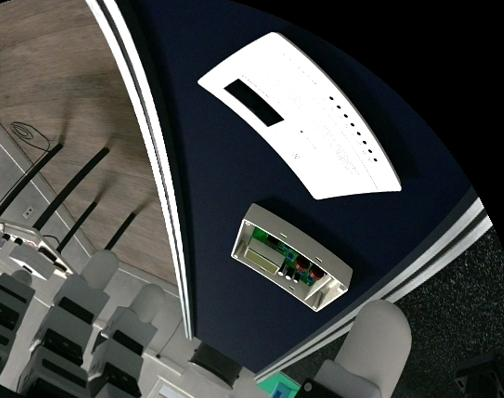

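Request:
execute_actions([
  [[0,0,0,0,0,0,0.754,0,0.576,0.696,0.714,0.678,0.226,0.168,0.754,0,0.576,0.696,0.754,0,0.576,0.696,0.4,-0.6,0,0,-0.11,0,0,0,0.96,0.0,0.025,0.19,-0.571,0.678,0.2247,-0.1027,0.96,0,0.025,0.19,1.0,0,0.5,0.6,0.0,-0.6]],
  [[0,0,0,0,0,0,0.754,0,0.576,0.696,0.714,0.678,0.226,0.168,0.754,0,0.576,0.696,0.754,0,0.576,0.696,0.4,-0.6,0,0,-0.11,0,0,0,0.96,0.0,0.025,0.19,-0.571,0.678,0.2247,-0.1027,0.96,0,0.025,0.19,1.0,0,0.5,0.6,0.0,-0.6]],
  [[0,0,0,0,0,0,0.754,0,0.576,0.696,0.714,0.678,0.226,0.168,0.754,0,0.576,0.696,0.754,0,0.576,0.696,0.4,-0.6,0,0,-0.045,0,0,0,0.96,0.0,0.025,0.19,-0.571,0.678,0.2247,-0.1027,0.96,0,0.025,0.19,1.0,0,0.5,0.6,0.0,-0.6]],
], cameras=["cam_right_wrist","cam_high"])

Request:
zoom_image(camera="cam_right_wrist", region=[220, 10, 600, 310])

Request:
zoom_image(camera="cam_high", region=[30, 40, 290, 270])

Scene clock: 1249.93 s.
left_arm: end_effector_position=(+0.2356, +0.1504, +0.3436) hand_goal=(+0.754, +0.000, +0.576, +0.696, +0.714, +0.678, +0.226, +0.168, +0.754, +0.000, +0.576, +0.696, +0.754, +0.000, +0.576, +0.696) hand_measured=(+0.748, +0.000, +0.576, +0.696, +0.710, +0.678, +0.224, +0.168, +0.748, +0.000, +0.576, +0.696, +0.748, +0.000, +0.576, +0.696) hand_current_ma=(-3, +0, +0, +0, -2, +0, -1, +0, -3, +0, +0, +0, -3, +0, +0, +0) hand_state=(goal, goal, goal, goal, goal, goal, goal, goal, goal, goal, goal, goal, goal, goal, goal, goal) hand_current_limit=0.40 hand_speed=-0.60 end_effector_quat_wxyz=(-0.131, +0.956, -0.233, +0.121) | right_arm: end_effector_position=(+0.4958, -0.4182, +0.1420) hand_goal=(+0.960, +0.000, +0.026, +0.190, -0.570, +0.678, +0.224, -0.102, +0.960, +0.000, +0.026, +0.190, +1.000, +0.000, +0.500, +0.600) hand_measured=(+0.950, +0.002, +0.026, +0.194, -0.568, +0.680, +0.222, -0.100, +0.952, +0.000, +0.024, +0.188, +0.990, +0.000, +0.500, +0.602) hand_current_ma=(-21, +2, +1, +5, +2, +3, -5, +2, -17, -1, -2, -3, -20, +0, +0, +3) hand_state=(goal, goal, goal, goal, goal, goal, goal, goal, goal, goal, goal, goal, goal, goal, goal, goal) hand_current_limit=0.00 hand_speed=-0.60 end_effector_quat_wxyz=(-0.437, +0.825, -0.299, +0.195)
Joint positions: left_arm=[-0.136 0.941 1.222 -1.576 -0.233 1.951] | right_arm=[-0.556 1.559 1.156 -0.803 -0.953 1.937]
Joint torques (N m): left_arm=[1.32 -3.37 10.4 0.8 0.03 0.04] | right_arm=[-1.85 -9.41 8.27 1.39 -0.88 0.04]
Heat: left arm: hottest elbow 43 °C; right arm: hottest elbow 52 °C.
Hand target: left_arm +0.2383, +0.1529, +0.3528; -0.132, +0.955, -0.231, +0.130 | right_arm +0.4933, -0.4148, +0.1287; -0.439, +0.824, -0.308, +0.184
Off the commanded pose: left_arm 0.010 m, 1 deg | right_arm 0.014 m, 2 deg.
Step readings (end_effector_position of left_arm | right_arm):
0: (+0.2356, +0.1504, +0.3436) | (+0.4962, -0.4176, +0.2925)
1: (+0.2356, +0.1504, +0.3436) | (+0.4963, -0.4177, +0.2915)
2: (+0.2356, +0.1504, +0.3436) | (+0.4971, -0.4181, +0.2889)
4: (+0.2356, +0.1504, +0.3436) | (+0.4959, -0.4174, +0.2752)
8: (+0.2356, +0.1504, +0.3436) | (+0.4886, -0.4143, +0.2409)
15: (+0.2356, +0.1504, +0.3436) | (+0.4927, -0.4166, +0.2297)
16: (+0.2356, +0.1504, +0.3436) | (+0.4932, -0.4169, +0.2291)
17: (+0.2356, +0.1504, +0.3436) | (+0.4946, -0.4176, +0.2266)
19: (+0.2356, +0.1504, +0.3436) | (+0.4958, -0.4182, +0.2150)
23: (+0.2356, +0.1504, +0.3436) | (+0.4892, -0.4144, +0.1824)
30: (+0.2356, +0.1504, +0.3436) | (+0.4925, -0.4164, +0.1632)
31: (+0.2356, +0.1504, +0.3436) | (+0.4933, -0.4169, +0.1633)
32: (+0.2356, +0.1504, +0.3436) | (+0.4944, -0.4175, +0.1629)
34: (+0.2356, +0.1504, +0.3436) | (+0.4963, -0.4186, +0.1599)
38: (+0.2356, +0.1504, +0.3436) | (+0.4950, -0.4178, +0.1501)
45: (+0.2356, +0.1504, +0.3436) | (+0.4953, -0.4179, +0.1419)
camera_calibration:
cam_right_wrist: T_world_to_cam=[[-0.787428, 0.242587, -0.566665, 0.60396], [-0.563914, 0.087725, 0.821161, 0.154219], [0.248914, 0.966155, 0.0677212, 0.400514], [0, 0, 0, 1]] pos_world=[0.462848, -0.547, 0.188481]
Images, in order (width x height): cam_high 504x504, cam_right_wrist 616x616.

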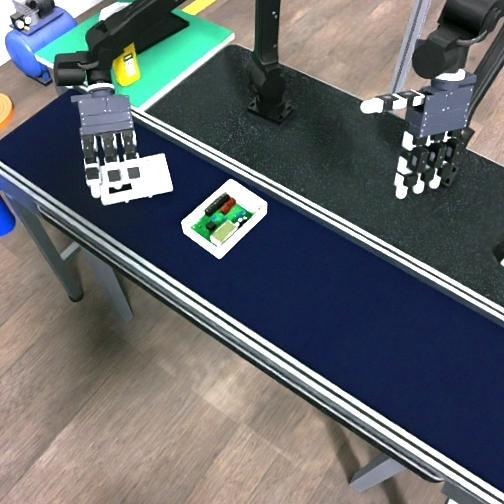

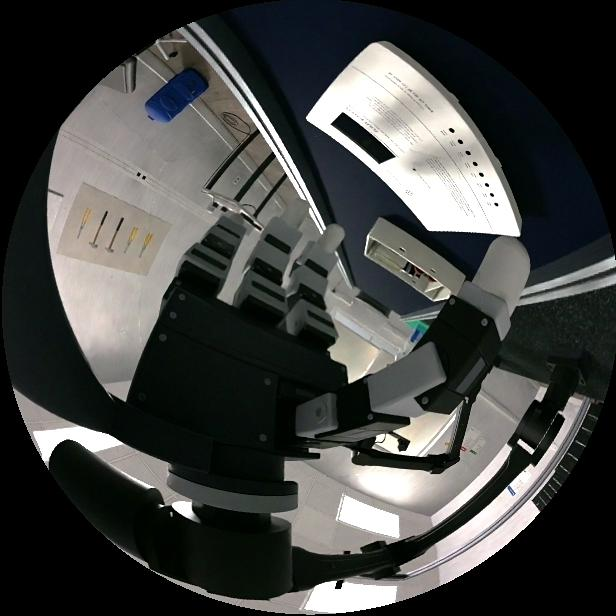

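Scaled by 1.326 from the camera's 616x616 image, which has a finer 880x880 frame.

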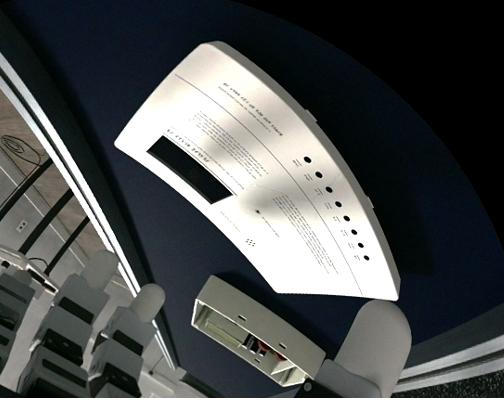

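Scaled by 1.938.

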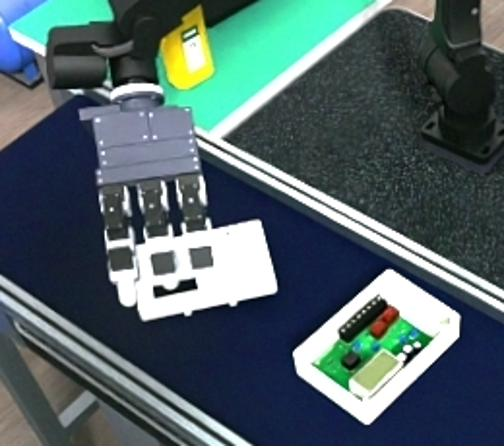

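Request:
execute_actions([
  [[0,0,0,0,0,0,0.754,0,0.576,0.696,0.714,0.678,0.226,0.168,0.754,0,0.576,0.696,0.754,0,0.576,0.696,0.4,-0.6,-0.0073,-0.0017,-0.07,0,0,0.012,0.96,0.0,0.025,0.19,-0.571,0.678,0.2247,-0.1027,0.96,0,0.025,0.19,1.0,0,0.5,0.6,0.0,-0.6]],
  [[0,0,0,0,0,0,0.754,0,0.576,0.696,0.714,0.678,0.226,0.168,0.754,0,0.576,0.696,0.754,0,0.576,0.696,0.4,-0.6,0,0,-0.05,0,0,0,0.96,0.0,0.025,0.19,-0.571,0.678,0.2247,-0.1027,0.96,0,0.025,0.19,1.0,0,0.5,0.6,0.0,-0.6]],
], cameras=["cam_right_wrist","cam_high"])

Request:
zoom_image(camera="cam_right_wrist", region=[220, 10, 600, 310])

Request:
zoom_image(camera="cam_high", region=[60, 60, 220, 220])

Scene clock: 1273.40 s.
left_arm: end_effector_position=(+0.2356, +0.1504, +0.3436) hand_goal=(+0.754, +0.000, +0.576, +0.696, +0.714, +0.678, +0.226, +0.168, +0.754, +0.000, +0.576, +0.696, +0.754, +0.000, +0.576, +0.696) hand_measured=(+0.748, +0.000, +0.576, +0.696, +0.710, +0.678, +0.224, +0.168, +0.748, +0.000, +0.576, +0.696, +0.748, +0.000, +0.576, +0.696) hand_current_ma=(-3, +0, +0, +0, -2, +0, -1, +0, -3, +0, +0, +0, -3, +0, +0, +0) hand_state=(goal, goal, goal, goal, goal, goal, goal, goal, goal, goal, goal, goal, goal, goal, goal, goal) hand_current_limit=0.40 hand_speed=-0.60 end_effector_quat_wxyz=(-0.131, +0.956, -0.233, +0.121) | right_arm: end_effector_position=(+0.4918, -0.4158, +0.0681) hand_goal=(+0.960, +0.000, +0.026, +0.190, -0.570, +0.678, +0.224, -0.102, +0.960, +0.000, +0.026, +0.190, +1.000, +0.000, +0.500, +0.600) hand_measured=(+0.950, +0.002, +0.026, +0.194, -0.568, +0.680, +0.222, -0.100, +0.952, +0.000, +0.024, +0.188, +0.990, +0.000, +0.500, +0.602) hand_current_ma=(-21, +2, +1, +5, +2, +3, -5, +2, -17, -1, -2, -3, -20, +0, +0, +3) hand_state=(goal, goal, goal, goal, goal, goal, goal, goal, goal, goal, goal, goal, goal, goal, goal, goal) hand_current_limit=0.00 hand_speed=-0.60 end_effector_quat_wxyz=(-0.442, +0.829, -0.292, +0.179)
Joint positions: left_arm=[-0.136 0.941 1.222 -1.576 -0.233 1.951] | right_arm=[-0.556 1.667 1.076 -0.677 -0.963 1.887]
Joint torques (N m): left_arm=[1.32 -3.37 10.39 0.81 0.03 0.04] | right_arm=[-2.32 -10.05 7.47 1.28 -1.05 -0.2]
Motor temperatures (°C): left_arm=[33 31 43 30 28 28] | right_arm=[28 37 50 26 29 25]
Heat: left arm: hottest elbow 43 °C; right arm: hottest elbow 50 °C.
Hand target: left_arm +0.2383, +0.1529, +0.3528; -0.132, +0.955, -0.231, +0.130 | right_arm +0.4889, -0.4158, +0.0567; -0.443, +0.829, -0.292, +0.175
Off the commanded pose: left_arm 0.010 m, 1 deg | right_arm 0.012 m, 0 deg.
Step readings (end_effector_position of left_arm | right_arm):
0: (+0.2356, +0.1504, +0.3436) | (+0.4958, -0.4182, +0.1420)
1: (+0.2356, +0.1504, +0.3436) | (+0.4957, -0.4181, +0.1418)
2: (+0.2356, +0.1504, +0.3436) | (+0.4960, -0.4182, +0.1408)
4: (+0.2356, +0.1504, +0.3436) | (+0.4959, -0.4175, +0.1350)
8: (+0.2356, +0.1504, +0.3436) | (+0.4905, -0.4146, +0.1125)
15: (+0.2356, +0.1504, +0.3436) | (+0.4885, -0.4140, +0.0947)
16: (+0.2356, +0.1504, +0.3436) | (+0.4891, -0.4142, +0.0948)
17: (+0.2356, +0.1504, +0.3436) | (+0.4903, -0.4149, +0.0946)
19: (+0.2356, +0.1504, +0.3436) | (+0.4931, -0.4164, +0.0919)
23: (+0.2356, +0.1504, +0.3436) | (+0.4930, -0.4164, +0.0797)
30: (+0.2356, +0.1504, +0.3436) | (+0.4911, -0.4154, +0.0680)
camera_calibration:
cam_right_wrist: T_world_to_cam=[[-0.805016, 0.224403, -0.549174, 0.558231], [-0.550621, 0.0619579, 0.832453, 0.194428], [0.22083, 0.972525, 0.0736837, 0.420152], [0, 0, 0, 1]] pos_world=[0.463659, -0.545923, 0.113756]
Images, in order (width x height): cam_high 504x504, cam_right_wrist 616x616.

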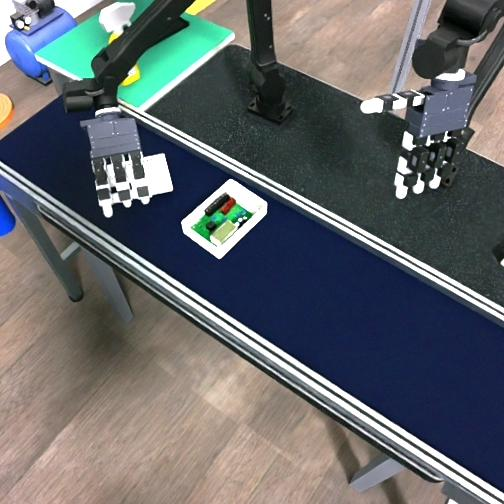

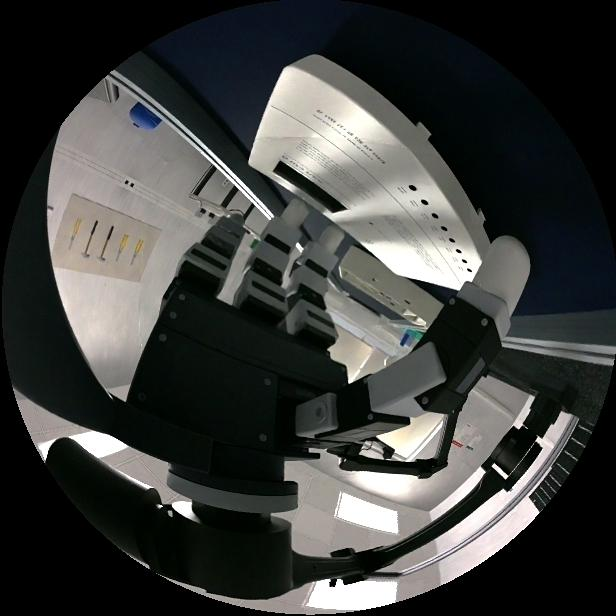

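Scaled by 1.326 from the camera's 616x616 image, which has a finer 880x880 frame.

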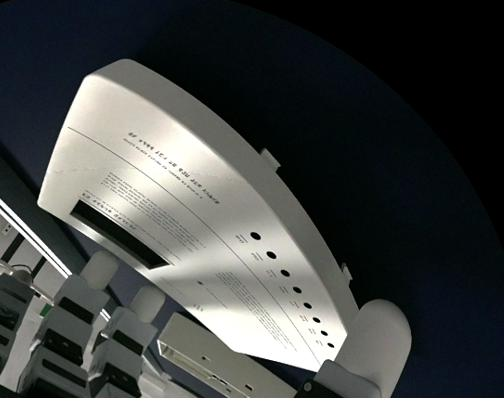

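Scaled by 3.150.

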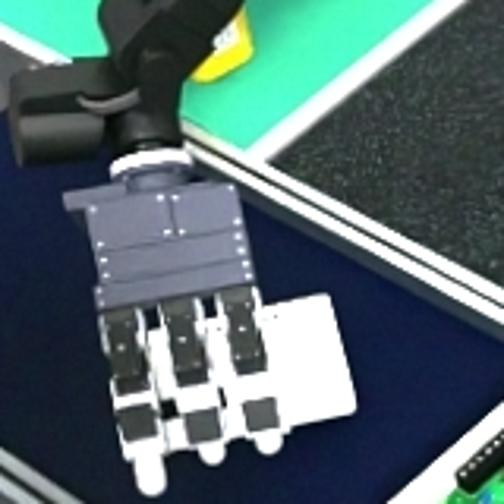

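Request:
execute_actions([
  [[0,0,0,0,0,0,0.754,0,0.576,0.696,0.714,0.678,0.226,0.168,0.754,0,0.576,0.696,0.754,0,0.576,0.696,0.4,-0.6,0,0,-0.0175,0,0,0,0.96,0.0,0.025,0.19,-0.571,0.678,0.2247,-0.1027,0.96,0,0.025,0.19,1.0,0,0.5,0.6,0.0,-0.6]],
  [[0,0,0,0,0,0,0.754,0,0.576,0.696,0.714,0.678,0.226,0.168,0.754,0,0.576,0.696,0.754,0,0.576,0.696,0.4,-0.6,0,0,0,0,0,0,0.91,0.0,0.0,0.16,-0.571,0.678,0.08,-0.04,0.91,0,0.0,0.16,1.0,0,0.5,0.6,0.0,-0.7]],
], cameras=["cam_right_wrist","cam_high"])

Request:
zoom_image(camera="cam_right_wrist", region=[220, 10, 600, 310])

Request:
zoom_image(camera="cam_high", region=[60, 60, 220, 220])

Scene clock: 1292.63 s.
left_arm: end_effector_position=(+0.2356, +0.1504, +0.3436) hand_goal=(+0.754, +0.000, +0.576, +0.696, +0.714, +0.678, +0.226, +0.168, +0.754, +0.000, +0.576, +0.696, +0.754, +0.000, +0.576, +0.696) hand_measured=(+0.748, +0.000, +0.576, +0.696, +0.710, +0.678, +0.224, +0.168, +0.748, +0.000, +0.576, +0.696, +0.748, +0.000, +0.576, +0.696) hand_current_ma=(-3, +0, +0, +0, -2, +0, -1, +0, -3, +0, +0, +0, -3, +0, +0, +0) hand_state=(goal, goal, goal, goal, goal, goal, goal, goal, goal, goal, goal, goal, goal, goal, goal, goal) hand_current_limit=0.40 hand_speed=-0.60 end_effector_quat_wxyz=(-0.131, +0.956, -0.233, +0.121) | right_arm: end_effector_position=(+0.4932, -0.4165, +0.0604) hand_goal=(+0.910, +0.000, +0.000, +0.160, -0.570, +0.678, +0.080, -0.040, +0.910, +0.000, +0.000, +0.160, +1.000, +0.000, +0.500, +0.600) hand_measured=(+0.904, +0.002, +0.002, +0.164, -0.568, +0.680, +0.080, -0.042, +0.904, +0.000, +0.002, +0.162, +0.990, +0.000, +0.500, +0.602) hand_current_ma=(-12, +2, +2, +5, +2, +3, +1, -5, -10, -1, +2, +4, -20, +0, +0, +3) hand_state=(goal, goal, goal, goal, goal, goal, goal, goal, goal, goal, goal, goal, goal, goal, goal, goal) hand_current_limit=0.00 hand_speed=-0.70 end_effector_quat_wxyz=(-0.442, +0.829, -0.290, +0.182)
Joint positions: left_arm=[-0.136 0.941 1.222 -1.576 -0.233 1.951] | right_arm=[-0.556 1.68 1.068 -0.65 -0.963 1.887]
Joint torques (N m): left_arm=[1.32 -3.37 10.39 0.81 0.03 0.04] | right_arm=[-2.37 -9.82 7.13 1.29 -1.04 -0.21]
Heat: left arm: hottest elbow 44 °C; right arm: hottest elbow 48 °C.
Hand target: left_arm +0.2383, +0.1529, +0.3528; -0.132, +0.955, -0.231, +0.130 | right_arm +0.4889, -0.4157, +0.0462; -0.443, +0.829, -0.293, +0.175
Off the commanded pose: left_arm 0.010 m, 1 deg | right_arm 0.015 m, 1 deg.
Step readings (end_effector_position of left_arm | right_arm):
0: (+0.2356, +0.1504, +0.3436) | (+0.4918, -0.4158, +0.0681)
1: (+0.2356, +0.1504, +0.3436) | (+0.4919, -0.4158, +0.0681)
2: (+0.2356, +0.1504, +0.3436) | (+0.4923, -0.4161, +0.0680)
4: (+0.2356, +0.1504, +0.3436) | (+0.4940, -0.4170, +0.0677)
8: (+0.2356, +0.1504, +0.3436) | (+0.4953, -0.4177, +0.0652)
15: (+0.2356, +0.1504, +0.3436) | (+0.4930, -0.4164, +0.0603)
16: (+0.2356, +0.1504, +0.3436) | (+0.4931, -0.4164, +0.0604)
17: (+0.2356, +0.1504, +0.3436) | (+0.4932, -0.4165, +0.0604)
19: (+0.2356, +0.1504, +0.3436) | (+0.4932, -0.4165, +0.0604)
23: (+0.2356, +0.1504, +0.3436) | (+0.4932, -0.4165, +0.0604)
30: (+0.2356, +0.1504, +0.3436) | (+0.4932, -0.4165, +0.0604)
camera_calibration:
cam_right_wrist: T_world_to_cam=[[-0.801844, 0.222726, -0.554471, 0.553364], [-0.555433, 0.0643171, 0.82907, 0.205344], [0.220318, 0.972757, 0.0721371, 0.421659], [0, 0, 0, 1]] pos_world=[0.464868, -0.546628, 0.106162]
Images, in order (width x height): cam_high 504x504, cam_right_wrist 616x616.

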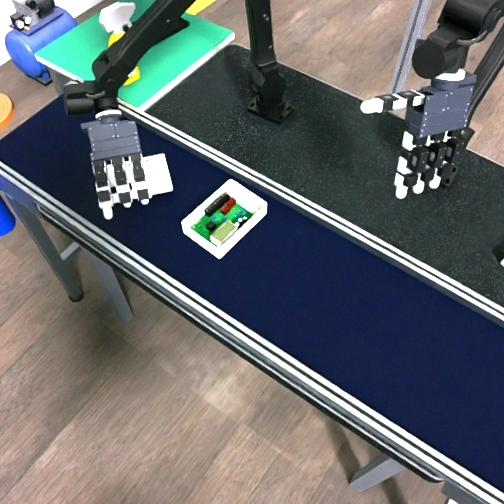

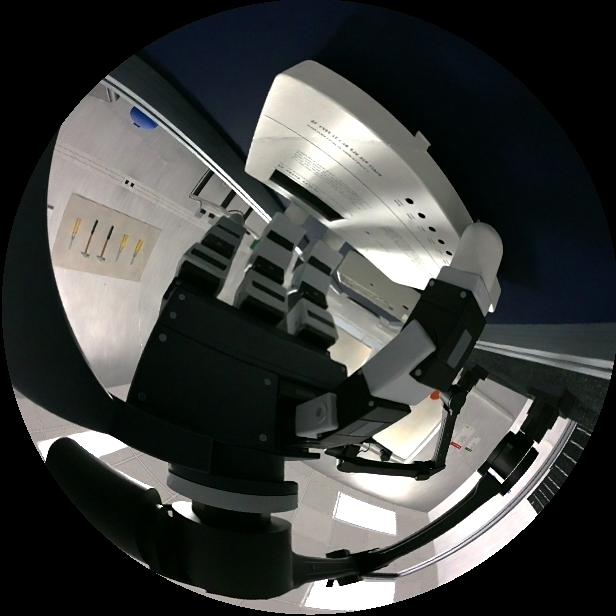

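Scaled by 1.326 from the camera's 616x616 image, which has a finer 880x880 frame.

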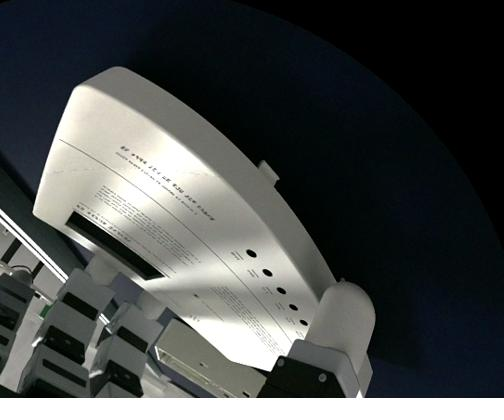

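Scaled by 3.150.

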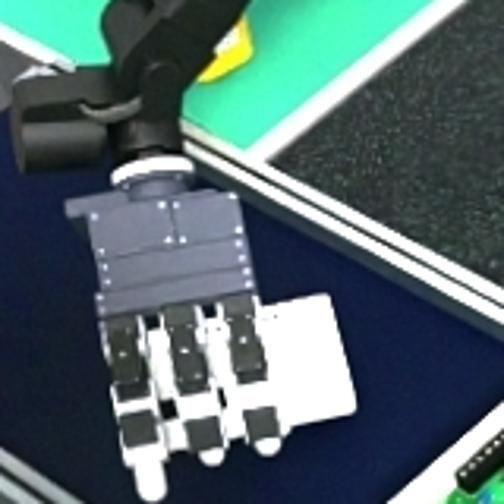

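Request:
execute_actions([
  [[0,0,0,0,0,0,0.754,0,0.576,0.696,0.714,0.678,0.226,0.168,0.754,0,0.576,0.696,0.754,0,0.576,0.696,0.4,-0.6,0,0,0,0,0,0,0.86,0.0,-0.03,0.14,-0.571,0.678,0.0,-0.02,0.86,0,-0.03,0.14,1.0,0,0.5,0.6,0.0,-0.75]],
], cameras=["cam_right_wrist","cam_high"])

Request:
zoom_image(camera="cam_right_wrist", region=[220, 10, 600, 310])

Request:
zoom_image(camera="cam_high", region=[60, 60, 220, 220])

Scene clock: 1299.43 s.
left_arm: end_effector_position=(+0.2356, +0.1504, +0.3436) hand_goal=(+0.754, +0.000, +0.576, +0.696, +0.714, +0.678, +0.226, +0.168, +0.754, +0.000, +0.576, +0.696, +0.754, +0.000, +0.576, +0.696) hand_measured=(+0.748, +0.000, +0.576, +0.696, +0.710, +0.678, +0.224, +0.168, +0.748, +0.000, +0.576, +0.696, +0.748, +0.000, +0.576, +0.696) hand_current_ma=(-3, +0, +0, +0, -2, +0, -1, +0, -3, +0, +0, +0, -3, +0, +0, +0) hand_state=(goal, goal, goal, goal, goal, goal, goal, goal, goal, goal, goal, goal, goal, goal, goal, goal) hand_current_limit=0.40 hand_speed=-0.60 end_effector_quat_wxyz=(-0.131, +0.956, -0.233, +0.121) | right_arm: end_effector_position=(+0.4933, -0.4165, +0.0604) hand_goal=(+0.860, +0.000, -0.030, +0.140, -0.570, +0.678, +0.000, -0.020, +0.860, +0.000, -0.030, +0.140, +1.000, +0.000, +0.500, +0.600) hand_measured=(+0.862, +0.002, -0.026, +0.146, -0.568, +0.680, +0.036, -0.012, +0.866, +0.000, -0.024, +0.146, +0.990, +0.000, +0.500, +0.602) hand_current_ma=(+2, +2, +8, +9, +2, +3, +143, +23, +12, -1, +12, +10, -20, +0, +0, +3) hand_state=(goal, goal, goal, goal, goal, goal, blocked, goal, goal, goal, goal, goal, goal, goal, goal, goal) hand_current_limit=0.00 hand_speed=-0.75 end_effector_quat_wxyz=(-0.442, +0.829, -0.290, +0.182)
Joint positions: left_arm=[-0.136 0.941 1.222 -1.576 -0.233 1.951] | right_arm=[-0.556 1.68 1.068 -0.65 -0.964 1.887]
Joint torques (N m): left_arm=[1.26 -3.37 10.4 0.81 0.03 0.05] | right_arm=[-2.32 -9.82 7.13 1.29 -1.03 -0.21]
Heat: left arm: hottest elbow 44 °C; right arm: hottest elbow 49 °C.
Hand target: left_arm +0.2383, +0.1529, +0.3528; -0.132, +0.955, -0.231, +0.130 | right_arm +0.4889, -0.4157, +0.0462; -0.443, +0.829, -0.292, +0.175
Off the commanded pose: left_arm 0.010 m, 1 deg | right_arm 0.015 m, 1 deg.
Step readings (end_effector_position of left_arm | right_arm):
0: (+0.2356, +0.1504, +0.3436) | (+0.4932, -0.4165, +0.0604)
1: (+0.2356, +0.1504, +0.3436) | (+0.4932, -0.4165, +0.0604)
2: (+0.2356, +0.1504, +0.3436) | (+0.4932, -0.4165, +0.0604)
4: (+0.2356, +0.1504, +0.3436) | (+0.4933, -0.4165, +0.0604)
8: (+0.2356, +0.1504, +0.3436) | (+0.4933, -0.4165, +0.0604)
15: (+0.2356, +0.1504, +0.3436) | (+0.4933, -0.4165, +0.0604)
camera_calibration:
cam_right_wrist: T_world_to_cam=[[-0.801694, 0.222475, -0.554789, 0.553272], [-0.555811, 0.0640157, 0.828841, 0.205437], [0.219911, 0.972835, 0.0723327, 0.421847], [0, 0, 0, 1]] pos_world=[0.464971, -0.546628, 0.106161]
Images, in order (width x height): cam_high 504x504, cam_right_wrist 616x616.

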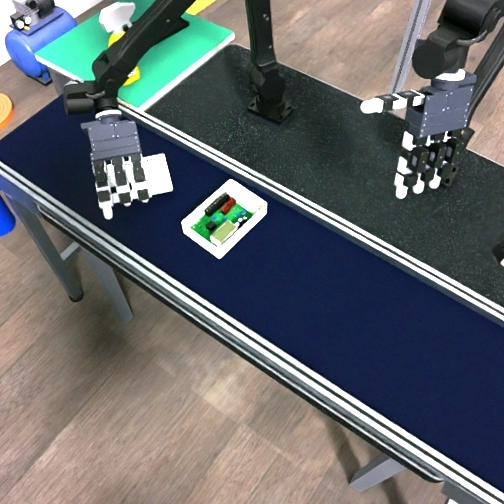

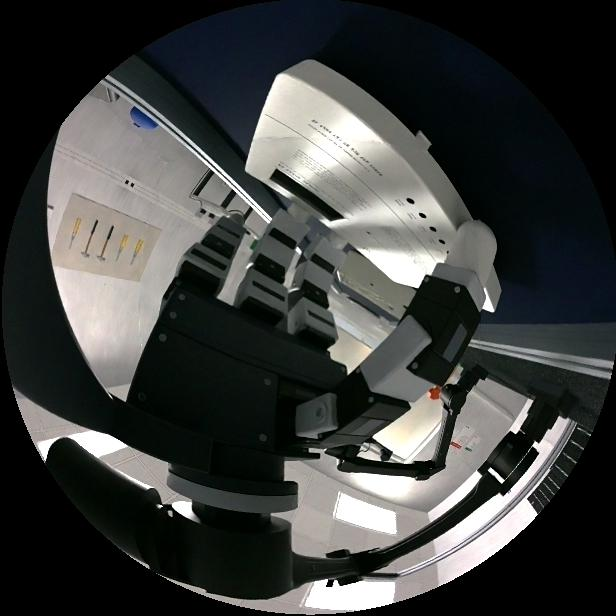

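Scaled by 1.326 from the camera's 616x616 image, which has a finer 880x880 frame.

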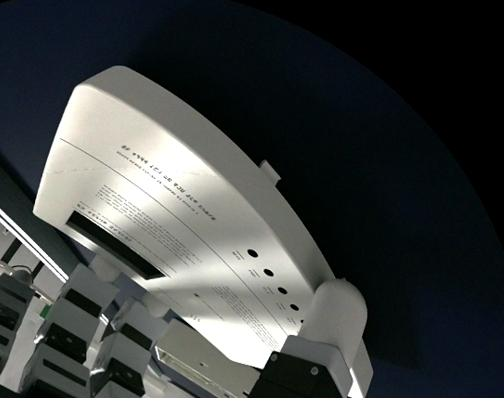

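Scaled by 3.150.

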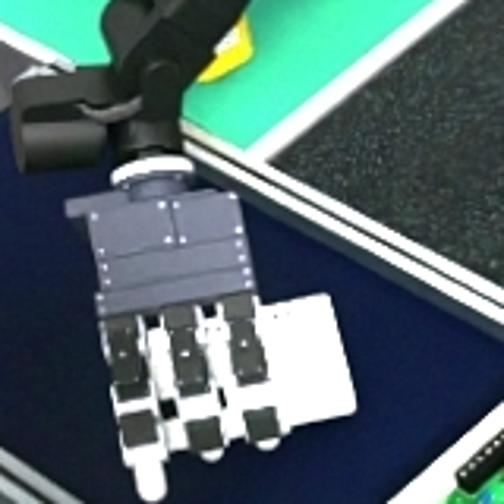

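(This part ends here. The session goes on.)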